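# Move one bottle from crate to turntable, standing upright

## Task

Lift a single bottle out of the blue crate and set it standing upright on the rotating table. The crate must still stand on the trolley with its remaining bottles upright inside it, none of the bottles already riding on the rotating table may be toppled, and at the end the robot must be in contact with neither any bottle nor the crate.

## Robot and tools

Robot: two arms, left_arm and right_arm, each with six joints plus a parallel gripper. In every row and every per-joint list the joint order is waist, shoulder, elbow, wrist pitch, wrist yaw, wrist roll. Rely on that order only.

Frame: positions are metres in one scene frame. The origin sits at table-top height, halfway between the nominal arm bases; +x points out across the table, +z up, and left_arm is on the +y side (arm names do not match image left/right). end_effector_quat_wxyz gives gripper orientation. The gripper's fingers extend along its own +z and close along its y; end_effector_position is the point between the pads, roughly 1 cm behind the tips. Printed positions can be off, more so at long reach. A BASES line, if present, gives calibrated base locations.

The row: 14 numbers, each in [-1, 1], always for both arms: left_arm's six joint values then its opening, then right_arm's six joint values then its opening. Joint values are offsets, not poses: they count from the Joint targets as they stand when the action (or move) begins, not from the previous row, so sending the same offset twice moves the joint twice. Scale: 1.0 equals 1.264 rad (waist), 1.32 (shoulder), 1.276 (elbow), 1.83 (wrist pitch), 6.358 (wrist yaw), 7.625 (wrist roll). Opening is absolute: +1 fully open, -1 closed. Sending 0 for all of an arm's joints re-commands its current targets; to leave a gripper unchanged, resend its present command, since 0 there means half-closed. Stated joint ranges (rad): waist -2.880 to 2.880, shoulder 0.000 to 3.142, elbow 0.000 to 3.019, wrist pitch -1.693 to 1.571, wrist yaw -1.571 to 1.571, wrist roll -2.094 to 2.094. True ends may differ by up to 0.085 rad either way. An action asking any joint to exceed an end by more than 0.085 rad is refused for both arms; a joint driven into its real end stops there and the result reports "joint sent to its limit" (absence of that line proves nothing).

execute_actions: argument actions is a list of actions; each action is a list of up to 15 rows, one per 1/30 s control step, and a short action repeats its last row to fill 15 steps. An empty list just reports state and images. cameras picks images: omitted, null or ["all"] gives all, [] gives none; an unknown name invalidates the call.

move: target is one row, or a list of up to 15 rows differing only in joint offsets, all counted from the same Joint targets. All joints travel in step, so the gripper follows a curve, and nothing avoids obstacles or the other arm. speed is the top rate in rad/s (0.01 to 2, default 0.5) of whichever joint has farthest to go, one number or one per target. blend (rad) rounds corners between listed targets; 0 stops at each. opening_speed (at least 0.2 per second on the -1..+1 scale) ramps the fingers instead of sending them at once. blocking=false returns after about 0.5 s while the move continues; until an ending is reported, use wait or stop before other motion calls. Paths take at least 0.5 s and over 10 s they stop short. The move: line reports done, off_target (settled but a joint over 0.035 rad away), moving, held or fault, possibly limits=held, and per arm the worst joint error. Done does not mean no contact. Faster moves and targets set deeper past a contact hit and press harder.

wait: seconds from 0 to 10; arms hold their last command, a running move continues, and a wait: line is added. stop: no arguments; brakes a running move, needing some room to do so. zoom_image: camera (cam_high, cam_low, cam_left_wrist, cam_right_wrist) and region [x0, y0, x1, y1] in pixels from the top-left, no more than 504 by 504, taken from that camera's newest image. finished_scene: scene (integer); the first call only asks you to check, the second ends the scene for good and reports success.

All four cameras give 896x504 images.

Motion limits: each step, a joint's target may lead its measured angle by at most 0.264 (waist), 0.32 (shoulder), 0.276 (elbow), 0.33 (wrist pitch), 0.701 (wrist yaw), 1.97 (wrist roll) rad, and targets are pulled back if they would move the gripper over 110 mm from where it is. Big offsets may therefore take several actions, and an unfinished motion must be recommanded from the reported Joint targets. Tiny offsets may not start. "joint command not followed" means the clearance check altered targets; it does not separate the two grippers. To end a push, or if an arm gets dragged, command targets back beyond its Joint positions.

Results: Joint positions and Joint velocities per arm (rad, rad/s) followed by the pad gap (m; 0.094 open). Joint torques are total drive output including gravity, offset and noisy; positive means toward larger angle; joints 3 and 4 wrap around at ±28 N m. Action calls also list some per-step joint positions, with HELD marking withheld steps. Tool commands shows current gripper commands.

Gripping: grip_measured uses the opening scale; empty it may read up to about 1.6 mm wide. On a hard object it reads up to about 3 mm (0.064) below the object, more for small or round ones. Commanding a little under first-contact reading grips lightly; about 0.11 below it gives full force (about 50 to 62 N per pad). To release, command well above grip_measured.

Heat: holding loads, stretching out or pushing against something heats motors even between calls. MOTOR HOT appears at 85 °C; at 100 °C that arm goes limp and drops for 30 to 60 s or more, sometimes with no warning.

Avoid: dropping the bottle, releasing moving things, fast impacts, hard presses, arm-on-arm collisions, and pushing anything out of the work area. Brief external tugs on held or loose objects may occur. The simulation keeps running between replies.

Each tool is called after "Call:" as name(argument=value, ...), one argument or row to a line, values as JSON.

## Session

I'll start by reading the scene state and camera images.

Call:
execute_actions(
  actions=[],
)

Scene clock: 0.00 s.
left_arm: end_effector_position=(+0.7191, +0.4023, +0.1776) grip_measured=+1.000 end_effector_quat_wxyz=(+0.376, +0.095, +0.916, +0.099) | right_arm: end_effector_position=(+0.2268, +0.2610, +0.3170) grip_measured=+1.000 end_effector_quat_wxyz=(+0.455, -0.512, +0.620, +0.384)
Joint names: [waist, shoulder, elbow, wrist pitch, wrist yaw, wrist roll]
Joint positions: left_arm=[0.065 1.933 1.637 -0.478 -0.065 0.296 0.094] | right_arm=[1.013 1.194 0.882 -0.003 -0.343 -0.099 0.094]
Joint velocities: left_arm=[-0.005 -0.015 -0.002 -0.002 -0.066 -0.022 0] | right_arm=[0.005 -0.005 0.017 -0.002 0.007 -0.007 0]
Joint torques (N m): no reading
Motor temperatures (°C): left_arm=[39 30 36 25 33 31 34] | right_arm=[34 31 30 36 26 37 34]
Heat: left arm: hottest waist 39 °C; right arm: hottest wrist roll 37 °C.
Joint targets: left_arm=[0.065 1.926 1.669 -0.473 -0.065 0.296] | right_arm=[1.013 1.192 0.913 0.002 -0.343 -0.099]
Tool commands: left_gripper/opening=+1.0 right_gripper/opening=+1.0

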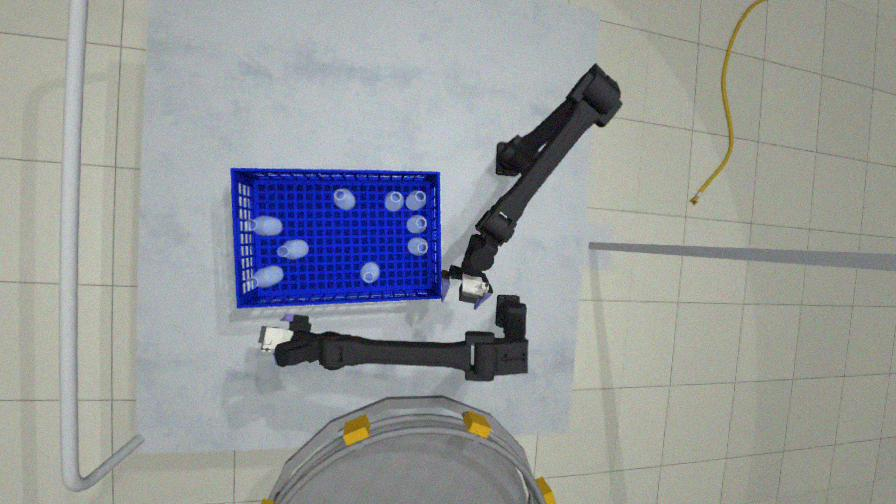

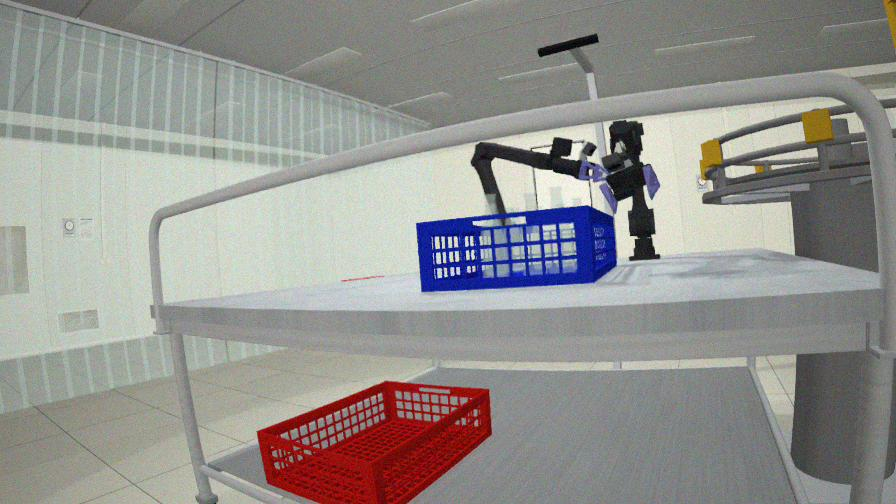

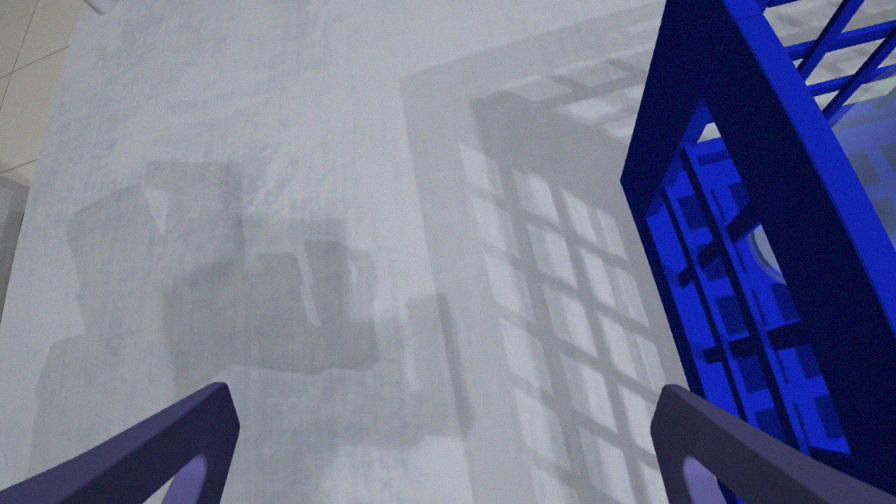

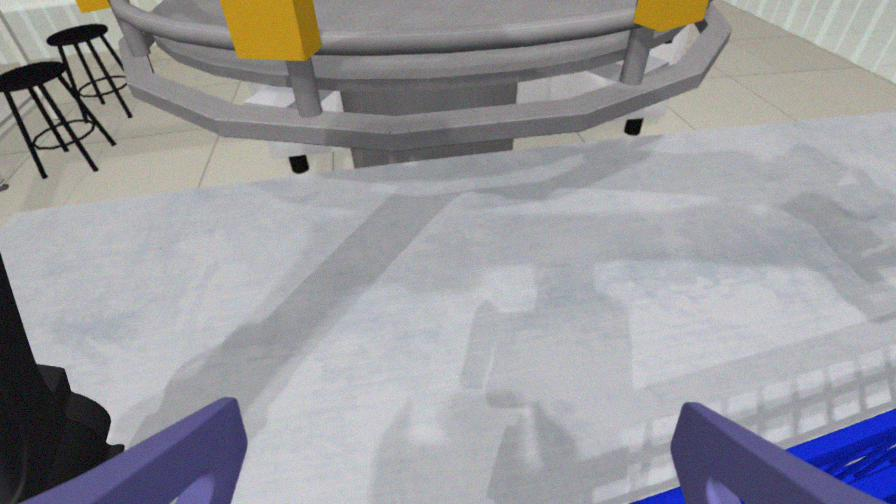

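Call:
zoom_image(
  camera="cam_high",
  region=[210, 150, 470, 320],
)

Call:
zoom_image(
  camera="cam_high",
  region=[240, 370, 600, 504],
)

Call:
zoom_image(
  camera="cam_low",
  region=[400, 100, 896, 320],
)

Call:
zoom_image(
  camera="cam_right_wrist",
  region=[0, 0, 500, 260],
)

Call:
zoom_image(
  camera="cam_right_wrist",
  region=[396, 0, 896, 260],
)

Scaled by 1.938 from the camera's 896x504 image, which has a finer 1280x720 frame.

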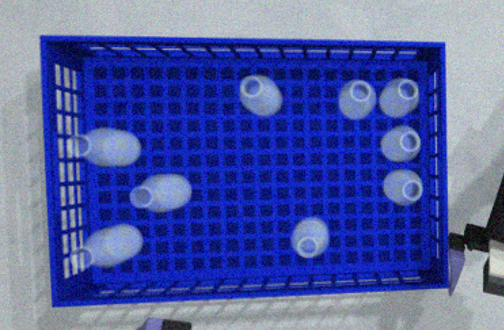

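Scaled by 1.400 from the camera's 896x504 image, which has a finer 1280x720 frame.

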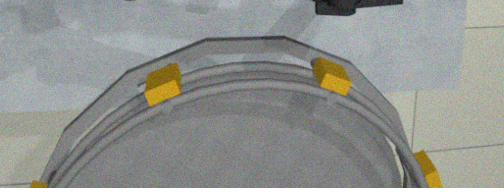

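Scaled by 1.016 from the camera's 896x504 image, which has a finer 1280x720 frame.

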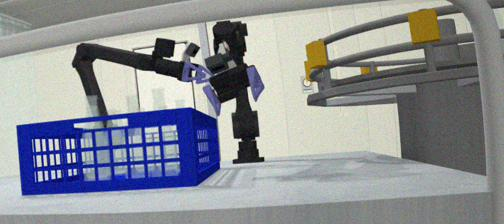

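Scaled by 1.008 from the camera's 896x504 image, which has a finer 1280x720 frame.

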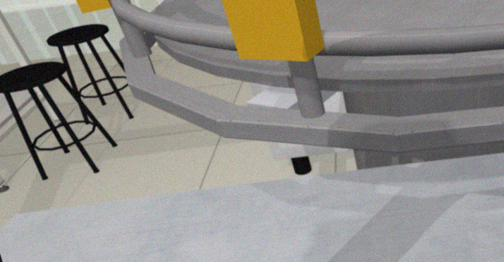

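Scaled by 1.008 from the camera's 896x504 image, which has a finer 1280x720 frame.

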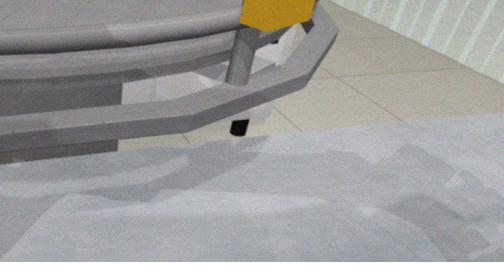

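Call:
move(
  target=[0.1978, 0, 0, 0, 0, 0, 1, 0, -0.303, 0, 0, 0, 0, 1],
  speed=0.6,
)

Scene clock: 34.77 s.
left_arm: end_effector_position=(+0.6800, +0.5916, +0.1776) grip_measured=+1.000 end_effector_quat_wxyz=(+0.361, -0.023, +0.921, +0.146) | right_arm: end_effector_position=(+0.1678, +0.1619, +0.5040) grip_measured=+1.000 end_effector_quat_wxyz=(+0.598, -0.463, +0.493, +0.430)
Joint names: [waist, shoulder, elbow, wrist pitch, wrist yaw, wrist roll]
Joint positions: left_arm=[0.32 1.933 1.637 -0.478 -0.065 0.296 0.094] | right_arm=[1.013 0.787 0.882 -0.003 -0.343 -0.099 0.094]
Joint velocities: left_arm=[-0.015 -0.015 0.012 -0.007 0.007 -0.022 0] | right_arm=[-0.015 0.005 0.002 -0.002 0.022 -0.022 0]
Joint torques (N m): left_arm=[-2.49 -19.9 10.65 1.95 -0.02 -0.14] | right_arm=[-0.62 -1.55 13.63 1.8 -0.15 0.14]
Motor temperatures (°C): left_arm=[39 33 46 25 32 30 33] | right_arm=[33 32 41 36 26 35 32]
Heat: left arm: hottest elbow 46 °C; right arm: hottest elbow 41 °C.
Joint targets: left_arm=[0.315 1.926 1.669 -0.473 -0.065 0.296] | right_arm=[1.013 0.792 0.913 0.002 -0.343 -0.099]
move: done

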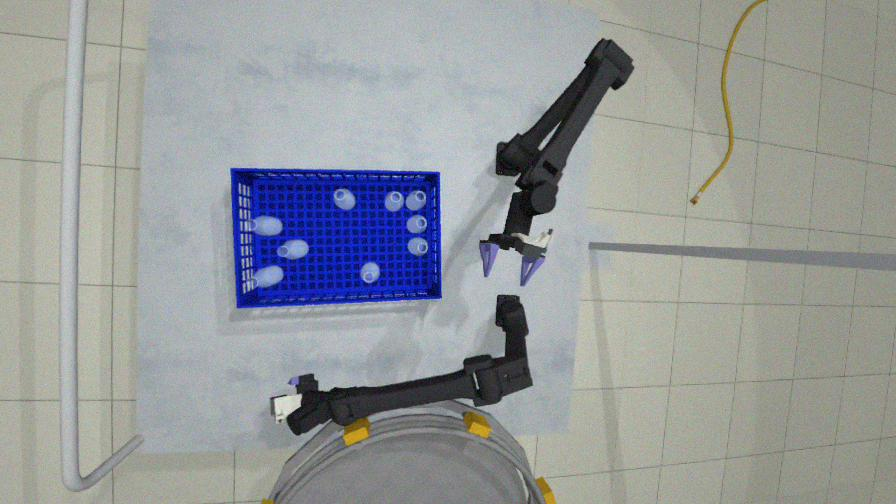

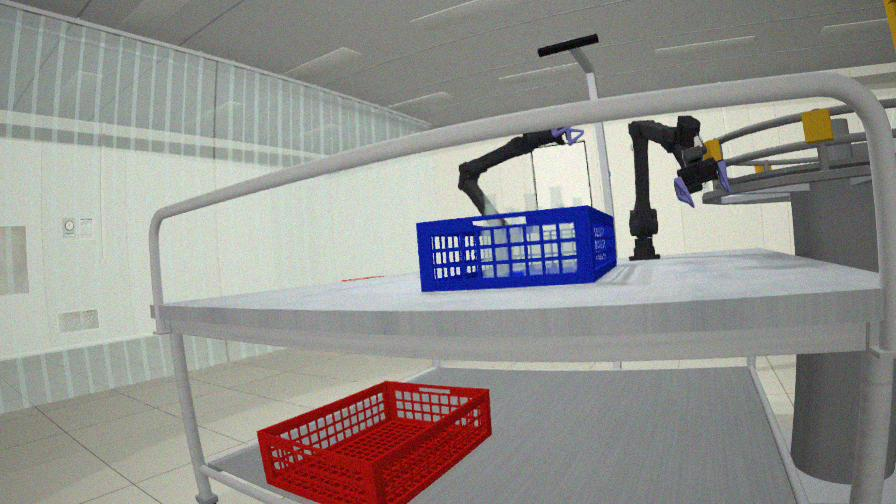

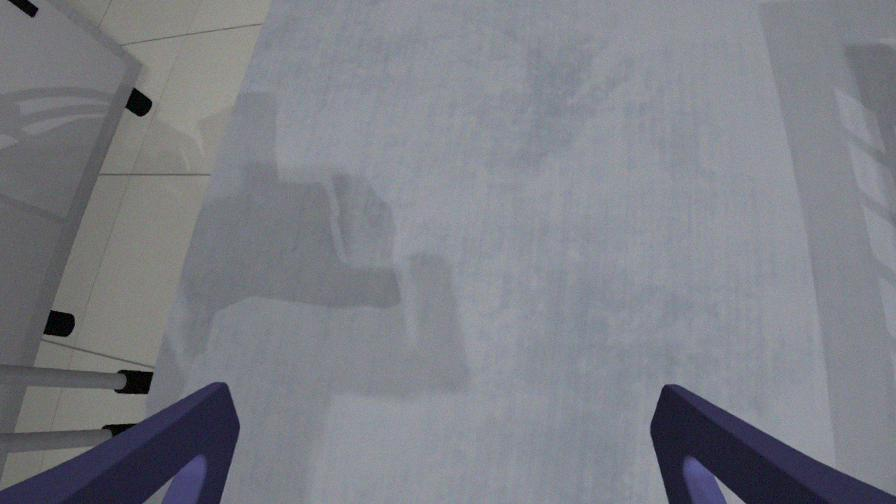

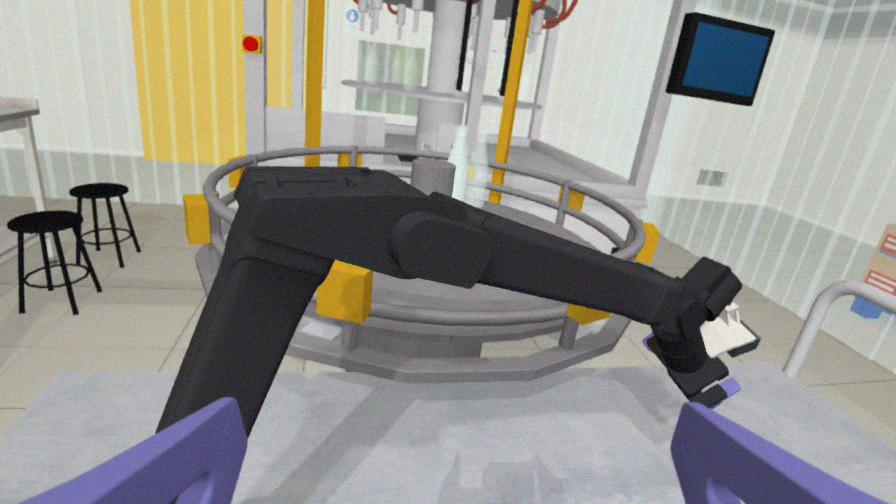

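Call:
zoom_image(
  camera="cam_right_wrist",
  region=[170, 90, 674, 390],
)

Call:
zoom_image(
  camera="cam_high",
  region=[240, 270, 600, 504],
)

Scaled by 1.000.

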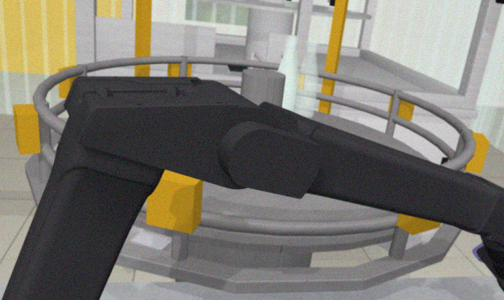

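Scaled by 1.400 from the camera's 896x504 image, which has a finer 1280x720 frame.

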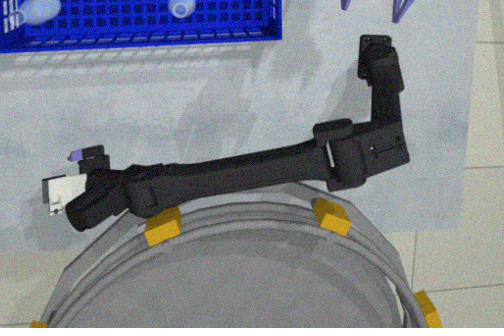

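Call:
move(
  target=[0, -0.303, 0, 0, 0, 0, 1, 0, 0, 0, 0, 0, 0, 1],
  speed=0.6,
)

Scene clock: 75.13 s.
left_arm: end_effector_position=(+0.6047, +0.5669, +0.4666) grip_measured=+1.000 end_effector_quat_wxyz=(+0.532, -0.027, +0.823, +0.196) | right_arm: end_effector_position=(+0.1678, +0.1619, +0.5040) grip_measured=+1.000 end_effector_quat_wxyz=(+0.598, -0.463, +0.493, +0.430)
Joint names: [waist, shoulder, elbow, wrist pitch, wrist yaw, wrist roll]
Joint positions: left_arm=[0.32 1.525 1.637 -0.478 -0.065 0.296 0.094] | right_arm=[1.013 0.787 0.882 -0.003 -0.343 -0.099 0.094]
Joint velocities: left_arm=[-0.015 -0.005 -0.007 0.002 0.007 -0.022 0] | right_arm=[-0.005 -0.005 -0.012 -0.027 -0.037 0.066 0]
Joint torques (N m): left_arm=[-2.55 -14.21 11.38 2.03 -0.01 -0.15] | right_arm=[-0.56 -1.49 13.64 1.81 -0.14 0.14]
Motor temperatures (°C): left_arm=[38 36 51 25 31 28 31] | right_arm=[32 30 47 35 26 33 30]
Heat: left arm: hottest elbow 51 °C; right arm: hottest elbow 47 °C.
Joint targets: left_arm=[0.315 1.526 1.669 -0.473 -0.065 0.296] | right_arm=[1.013 0.792 0.913 0.002 -0.343 -0.099]
move: done

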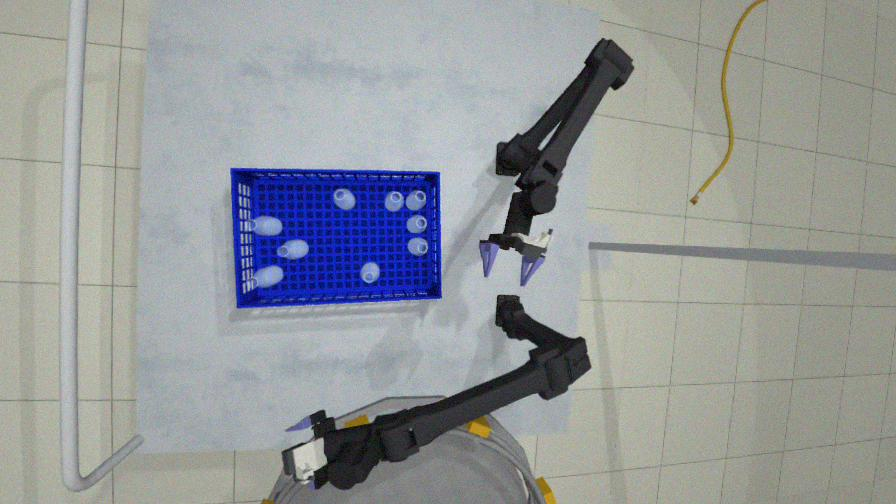

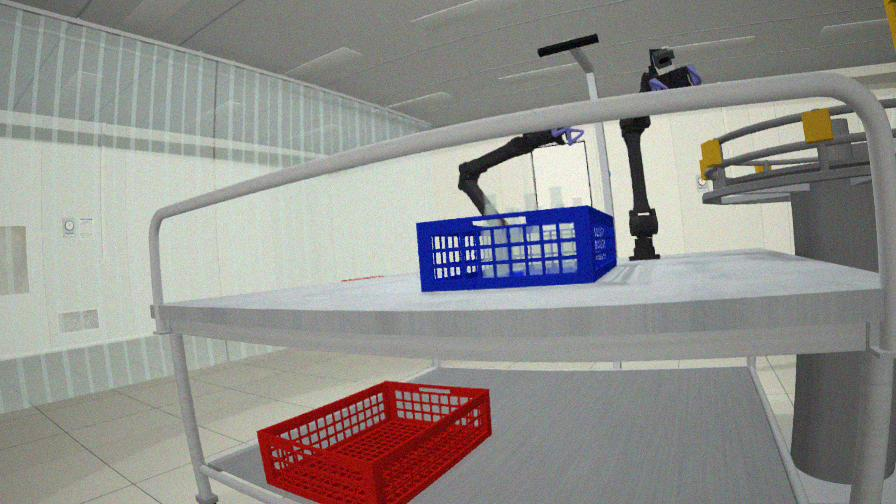

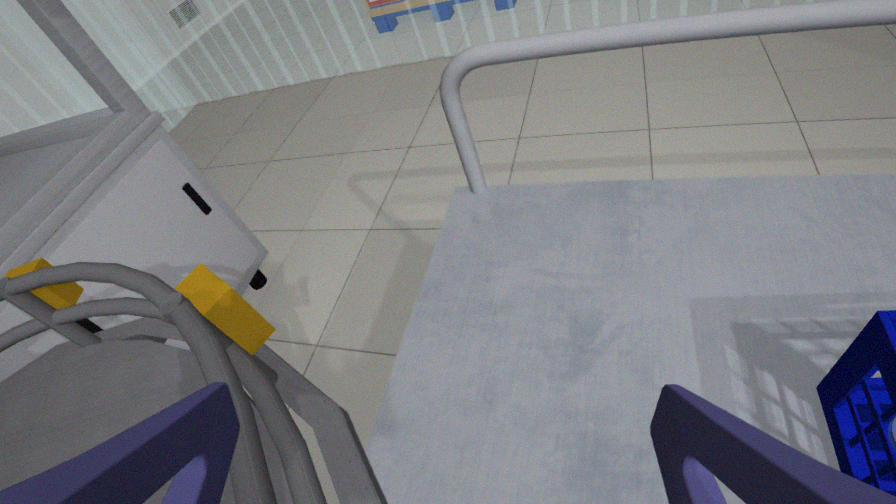

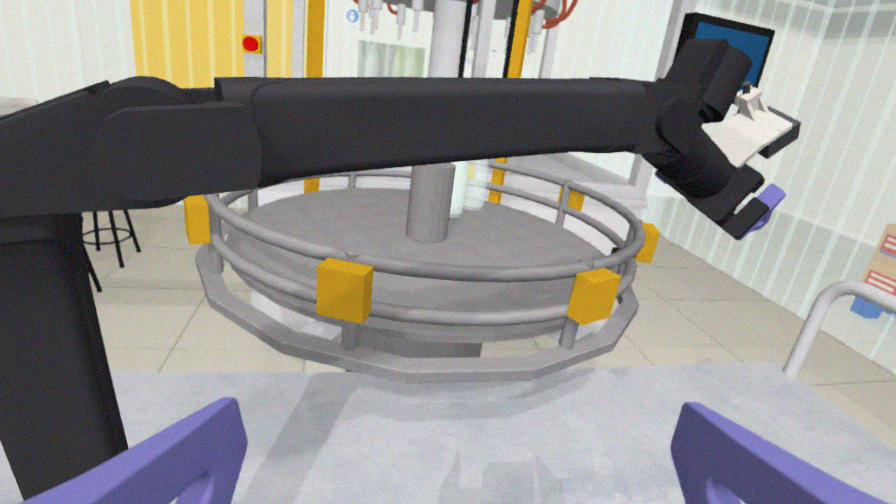

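Call:
execute_actions(
  actions=[],
  cameras=["cam_high", "cam_right_wrist", "cam_left_wrist"],
)

Call:
zoom_image(
  camera="cam_right_wrist",
  region=[180, 120, 684, 390],
)

Scene clock: 135.33 s.
left_arm: end_effector_position=(+0.6047, +0.5669, +0.4666) grip_measured=+1.000 end_effector_quat_wxyz=(+0.532, -0.027, +0.823, +0.196) | right_arm: end_effector_position=(+0.1678, +0.1619, +0.5040) grip_measured=+1.000 end_effector_quat_wxyz=(+0.598, -0.463, +0.493, +0.430)
Joint names: [waist, shoulder, elbow, wrist pitch, wrist yaw, wrist roll]
Joint positions: left_arm=[0.32 1.525 1.637 -0.478 -0.065 0.296 0.094] | right_arm=[1.013 0.787 0.882 -0.003 -0.343 -0.099 0.094]
Joint velocities: left_arm=[-0.005 0.005 0.002 0.007 0.022 -0.022 0] | right_arm=[-0.005 -0.005 0.007 -0.007 -0.051 -0.051 0]
Joint torques (N m): left_arm=[-2.14 -14.39 11.22 2.13 -0.05 -0.15] | right_arm=[-0.62 -1.61 13.63 1.8 -0.15 0.14]
Motor temperatures (°C): left_arm=[38 37 56 24 29 27 29] | right_arm=[32 30 51 34 25 31 28]
Heat: left arm: hottest elbow 56 °C; right arm: hottest elbow 51 °C.
Joint targets: left_arm=[0.315 1.526 1.669 -0.473 -0.065 0.296] | right_arm=[1.013 0.792 0.913 0.002 -0.343 -0.099]
Tool commands: left_gripper/opening=+1.0 right_gripper/opening=+1.0
Images, in order (width x height): cam_high 896x504, cam_left_wrist 896x504, cam_right_wrist 896x504.

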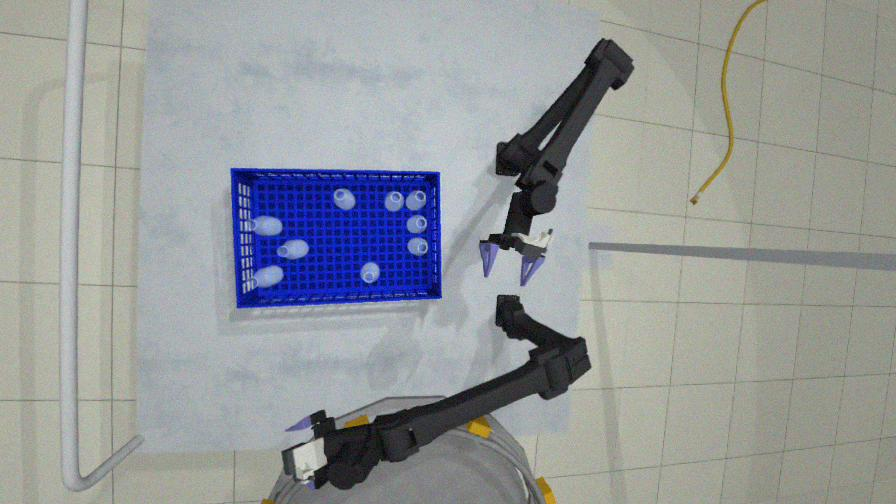

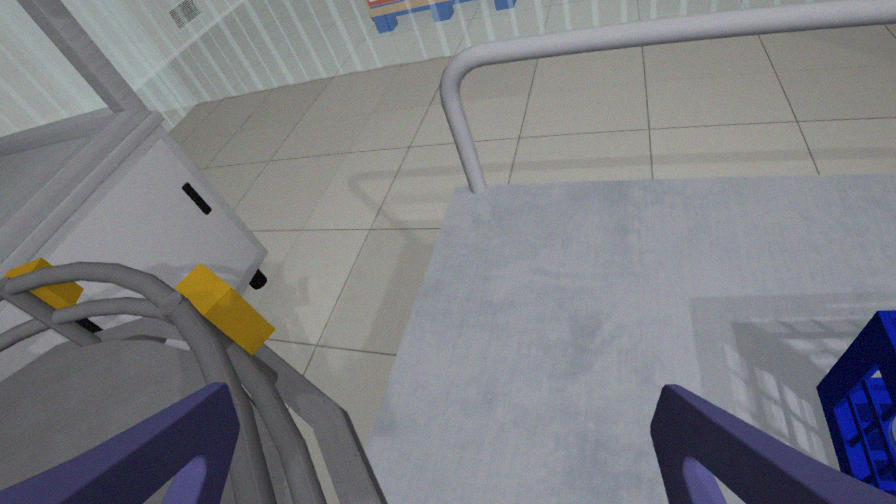

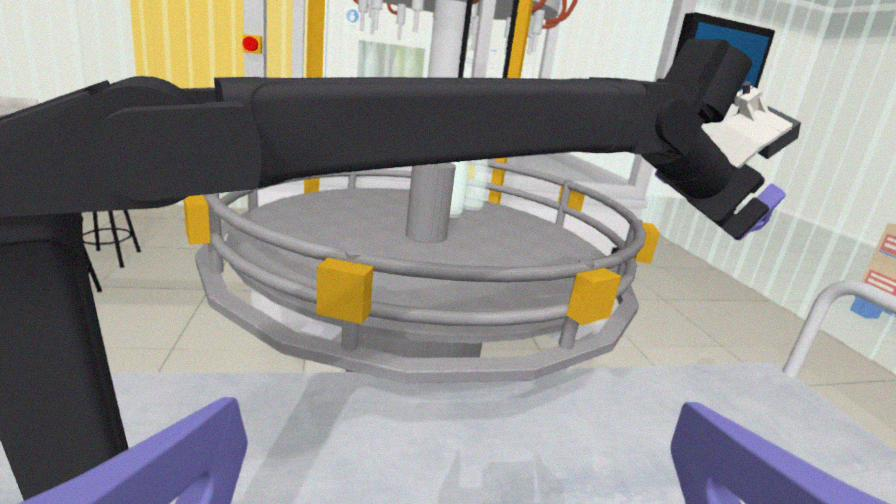

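Scaled by 1.000.

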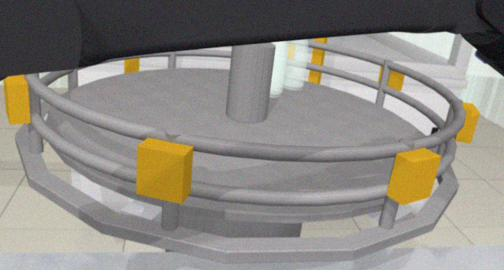

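Call:
move(
  target=[-0.455, 0, 0, 0, 0, 0, 1, 0, 0, 1.0, -0.848, 0, 0, 1],
  speed=0.8,
)

Scene clock: 158.80 s.
left_arm: end_effector_position=(+0.6212, +0.1764, +0.4666) grip_measured=+1.000 end_effector_quat_wxyz=(+0.566, +0.210, +0.797, +0.036) | right_arm: end_effector_position=(+0.0069, -0.1076, +0.7851) grip_measured=+1.000 end_effector_quat_wxyz=(+0.513, -0.495, +0.573, +0.404)
Joint names: [waist, shoulder, elbow, wrist pitch, wrist yaw, wrist roll]
Joint positions: left_arm=[-0.262 1.525 1.637 -0.478 -0.065 0.296 0.094] | right_arm=[1.013 0.785 2.174 -1.545 -0.343 -0.099 0.094]
Joint velocities: left_arm=[-0.005 -0.015 -0.007 0.022 -0.022 -0.081 0] | right_arm=[-0.005 0.005 -0.012 0.007 -0.007 0.007 0]
Joint torques (N m): left_arm=[-1.38 -14.27 11.28 2.14 0 -0.14] | right_arm=[-0.56 5.36 4.96 1.52 -0.2 0.13]
Motor temperatures (°C): left_arm=[37 37 57 24 29 27 29] | right_arm=[31 29 52 34 25 31 28]
Heat: left arm: hottest elbow 57 °C; right arm: hottest elbow 52 °C.
Joint targets: left_arm=[-0.260 1.526 1.669 -0.473 -0.065 0.296] | right_arm=[1.013 0.792 2.189 -1.550 -0.343 -0.099]
move: done

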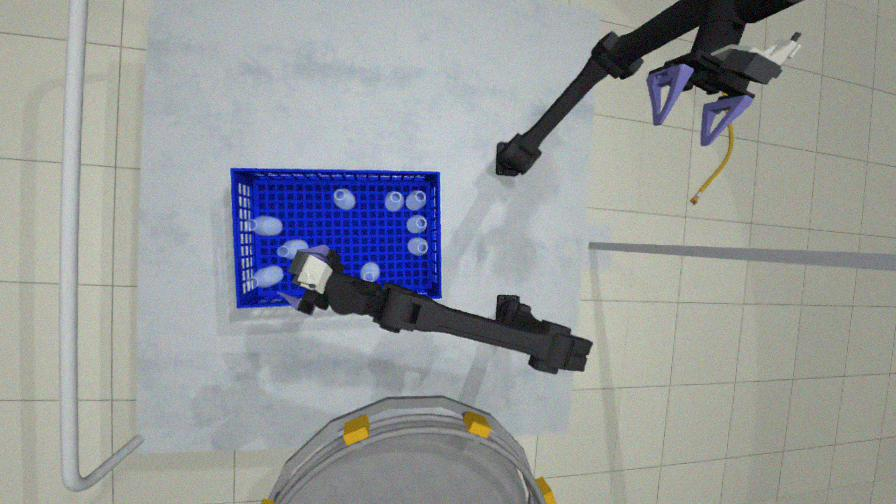

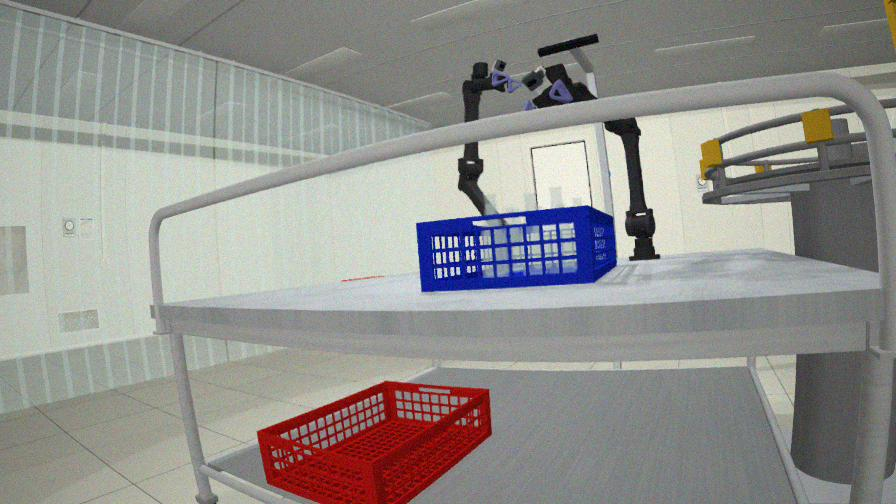

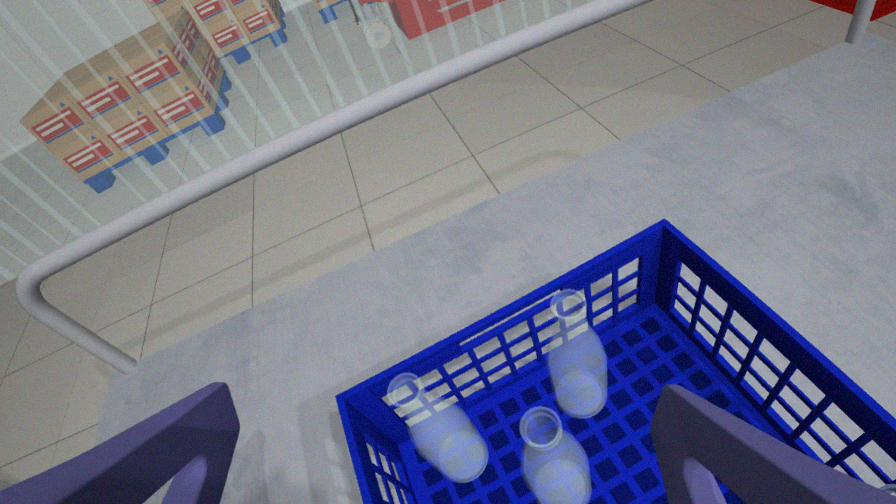

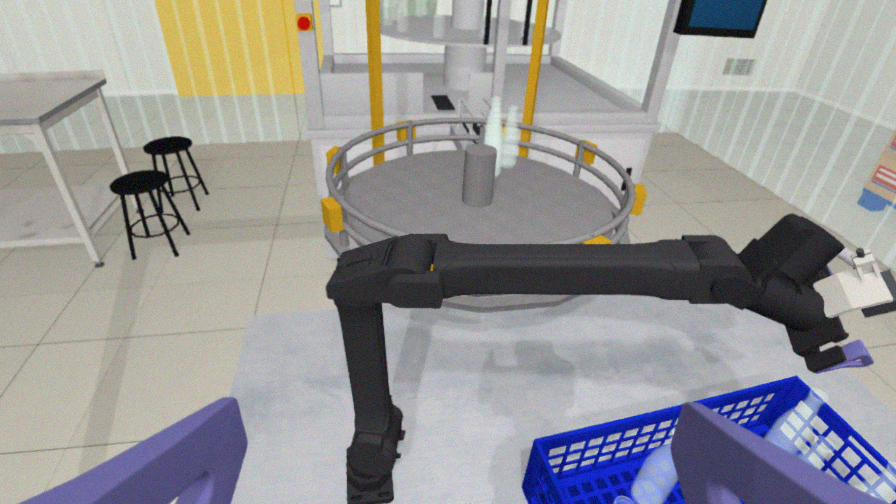

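Call:
zoom_image(
  camera="cam_right_wrist",
  region=[310, 80, 660, 310],
)

Call:
zoom_image(
  camera="cam_left_wrist",
  region=[330, 200, 730, 504],
)

Scaled by 1.440 from the camera's 896x504 image, which has a finer 1280x720 frame.

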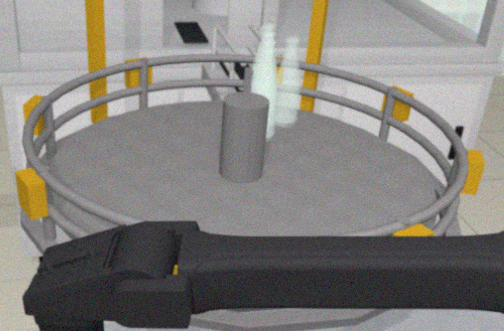

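Scaled by 1.260 from the camera's 896x504 image, which has a finer 1280x720 frame.

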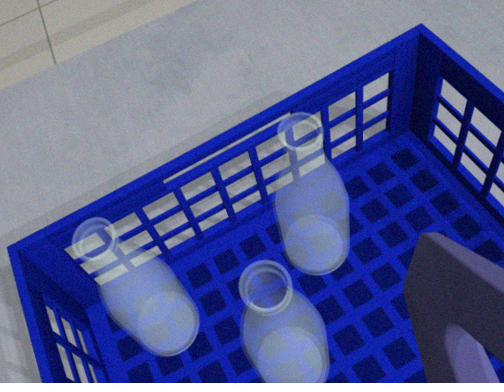

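Call:
move(
  target=[0, -0.263, -0.1795, 0, 0, 0, 1, 0, 0, 0, 0, 0, 0, 1],
  speed=0.6,
  cameras=["cam_left_wrist"],
)

Call:
move(
  target=[0, 0, 0, -0.2979, 0, 0, 1, 0, 0, 0, 0, 0, 0, 1],
  speed=0.6,
  cameras=["cam_high", "cam_left_wrist", "cam_right_wrist"],
)

Scene clock: 210.13 s.
left_arm: end_effector_position=(+0.4939, +0.2109, +0.5459) grip_measured=+1.000 end_effector_quat_wxyz=(+0.622, +0.197, +0.757, +0.035) | right_arm: end_effector_position=(+0.0069, -0.1076, +0.7850) grip_measured=+1.000 end_effector_quat_wxyz=(+0.513, -0.495, +0.573, +0.404)
Joint names: [waist, shoulder, elbow, wrist pitch, wrist yaw, wrist roll]
Joint positions: left_arm=[-0.262 1.18 1.431 -0.478 -0.065 0.296 0.094] | right_arm=[1.013 0.785 2.174 -1.546 -0.343 -0.099 0.094]
Joint velocities: left_arm=[-0.005 0.005 -0.017 0.012 0.007 -0.007 0] | right_arm=[-0.005 -0.015 -0.002 0.007 -0.051 0.022 0]
Joint torques (N m): left_arm=[-1.32 -9 9.65 2.06 -0.05 -0.13] | right_arm=[-0.62 5.36 4.97 1.51 -0.19 0.13]
Motor temperatures (°C): left_arm=[37 36 58 24 28 26 28] | right_arm=[31 30 41 33 25 30 27]
Heat: left arm: hottest elbow 58 °C; right arm: hottest elbow 41 °C.
Joint targets: left_arm=[-0.260 1.179 1.440 -0.473 -0.065 0.296] | right_arm=[1.013 0.792 2.189 -1.550 -0.343 -0.099]
move: done
Images, in order (width x height): cam_left_wrist 896x504.

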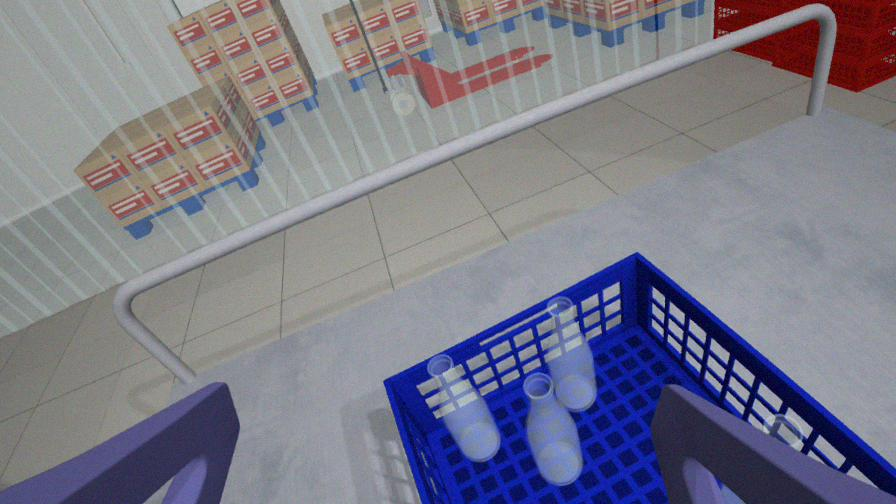

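Scene clock: 211.70 s.
left_arm: end_effector_position=(+0.4345, +0.2270, +0.4319) grip_measured=+1.000 end_effector_quat_wxyz=(+0.393, +0.242, +0.887, +0.036) | right_arm: end_effector_position=(+0.0069, -0.1076, +0.7850) grip_measured=+1.000 end_effector_quat_wxyz=(+0.513, -0.495, +0.573, +0.404)
Joint names: [waist, shoulder, elbow, wrist pitch, wrist yaw, wrist roll]
Joint positions: left_arm=[-0.262 1.18 1.431 -1.013 -0.065 0.296 0.094] | right_arm=[1.013 0.785 2.174 -1.546 -0.343 -0.099 0.094]
Joint velocities: left_arm=[-0.005 -0.005 0.002 -0.007 -0.022 -0.037 0] | right_arm=[0.005 0.005 0.002 0.007 0.007 0.007 0]
Joint torques (N m): left_arm=[-1.79 -8.35 9.36 1.39 -0.01 -0.11] | right_arm=[-0.62 5.36 4.97 1.5 -0.2 0.13]
Motor temperatures (°C): left_arm=[37 36 58 24 28 26 28] | right_arm=[31 30 41 33 25 30 27]
Heat: left arm: hottest elbow 58 °C; right arm: hottest elbow 41 °C.
Joint targets: left_arm=[-0.260 1.179 1.440 -1.018 -0.065 0.296] | right_arm=[1.013 0.792 2.189 -1.550 -0.343 -0.099]
move: done
Images, in order (width x height): cam_high 896x504, cam_left_wrist 896x504, cam_right_wrist 896x504.

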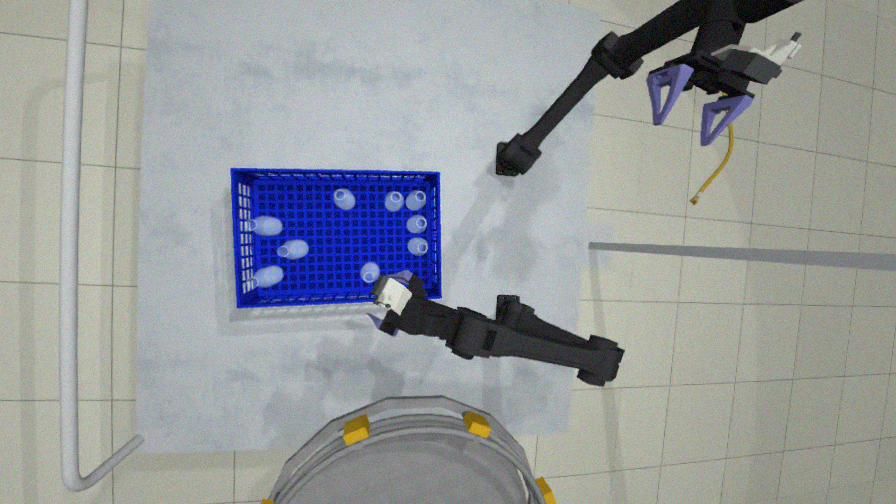

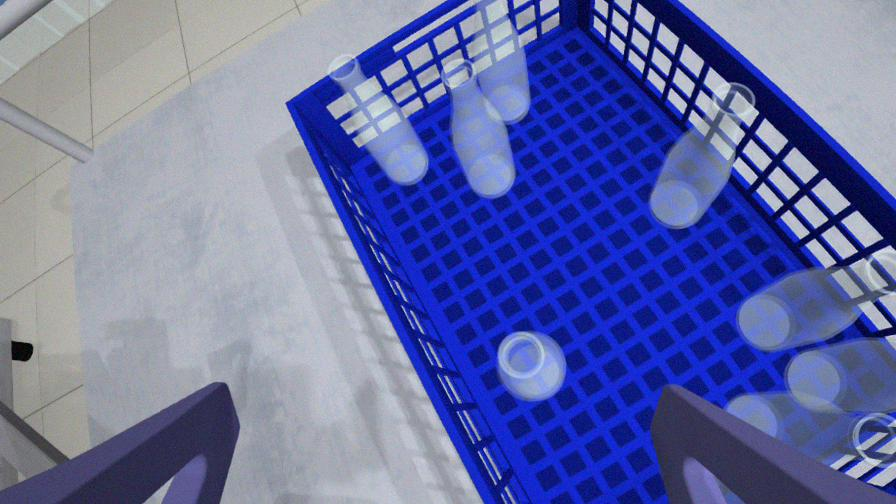

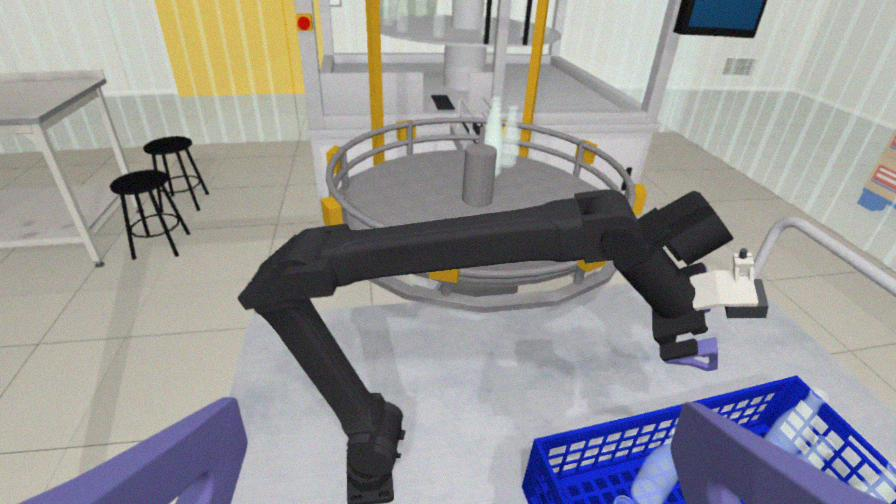

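Call:
zoom_image(
  camera="cam_high",
  region=[330, 240, 470, 360],
)

Call:
zoom_image(
  camera="cam_left_wrist",
  region=[430, 280, 640, 460],
)

Scaled by 3.600 from the camera's 896x504 image, which has a finer 1280x720 frame.

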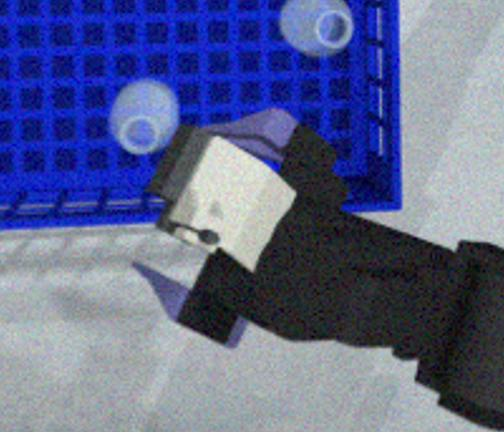

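Scaled by 2.400 from the camera's 896x504 image, which has a finer 1280x720 frame.

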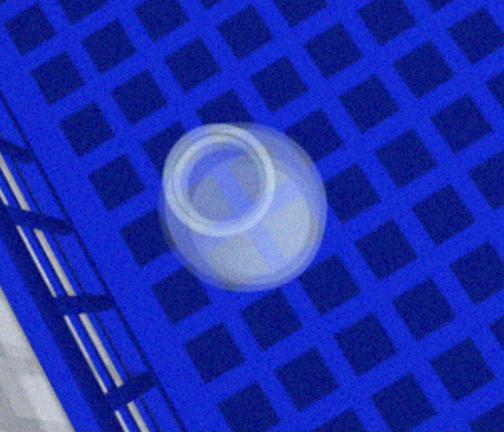

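Call:
zoom_image(
  camera="cam_high",
  region=[340, 384, 500, 504],
)

Call:
zoom_image(
  camera="cam_right_wrist",
  region=[310, 100, 660, 320],
)

Scaled by 3.150 from the camera's 896x504 image, which has a finer 1280x720 frame.

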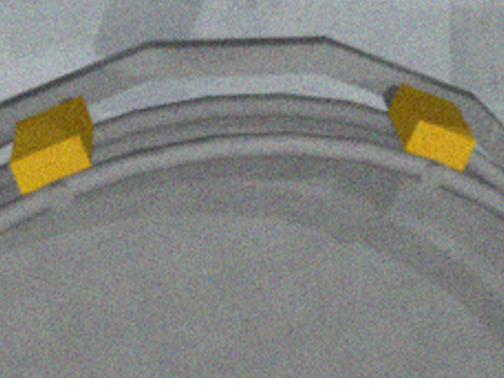

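Scaled by 1.440 from the camera's 896x504 image, which has a finer 1280x720 frame.

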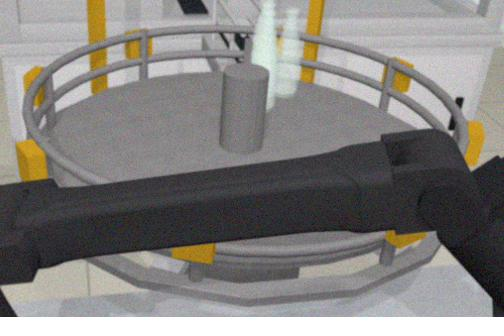

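Call:
zoom_image(
  camera="cam_right_wrist",
  region=[620, 180, 800, 400],
)

Call:
zoom_image(
  camera="cam_right_wrist",
  region=[230, 220, 450, 504],
)

Scaled by 2.291 from the camera's 896x504 image, which has a finer 1280x720 frame.

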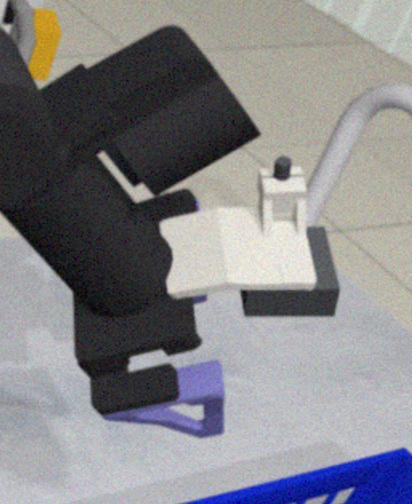

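Scaled by 1.775 from the camera's 896x504 image, which has a finer 1280x720 frame.

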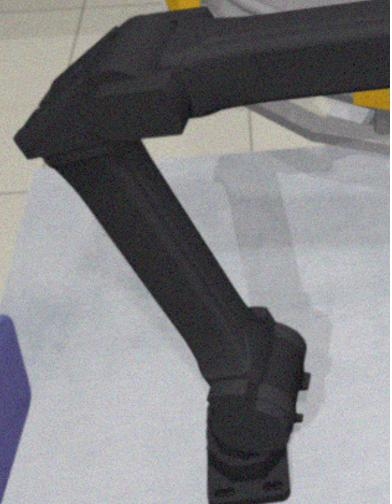

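Call:
zoom_image(
  camera="cam_low",
  region=[560, 70, 896, 290],
)

Call:
zoom_image(
  camera="cam_low",
  region=[400, 170, 640, 310],
)

This scene's latest camera images include none from cam_low. They are from: cam_high, cam_left_wrist, cam_right_wrist. cam_low's image comes with the result of a call that names it in "cameras".

This scene's latest camera images include none from cam_low. They are from: cam_high, cam_left_wrist, cam_right_wrist. cam_low's image comes with the result of a call that names it in "cameras".


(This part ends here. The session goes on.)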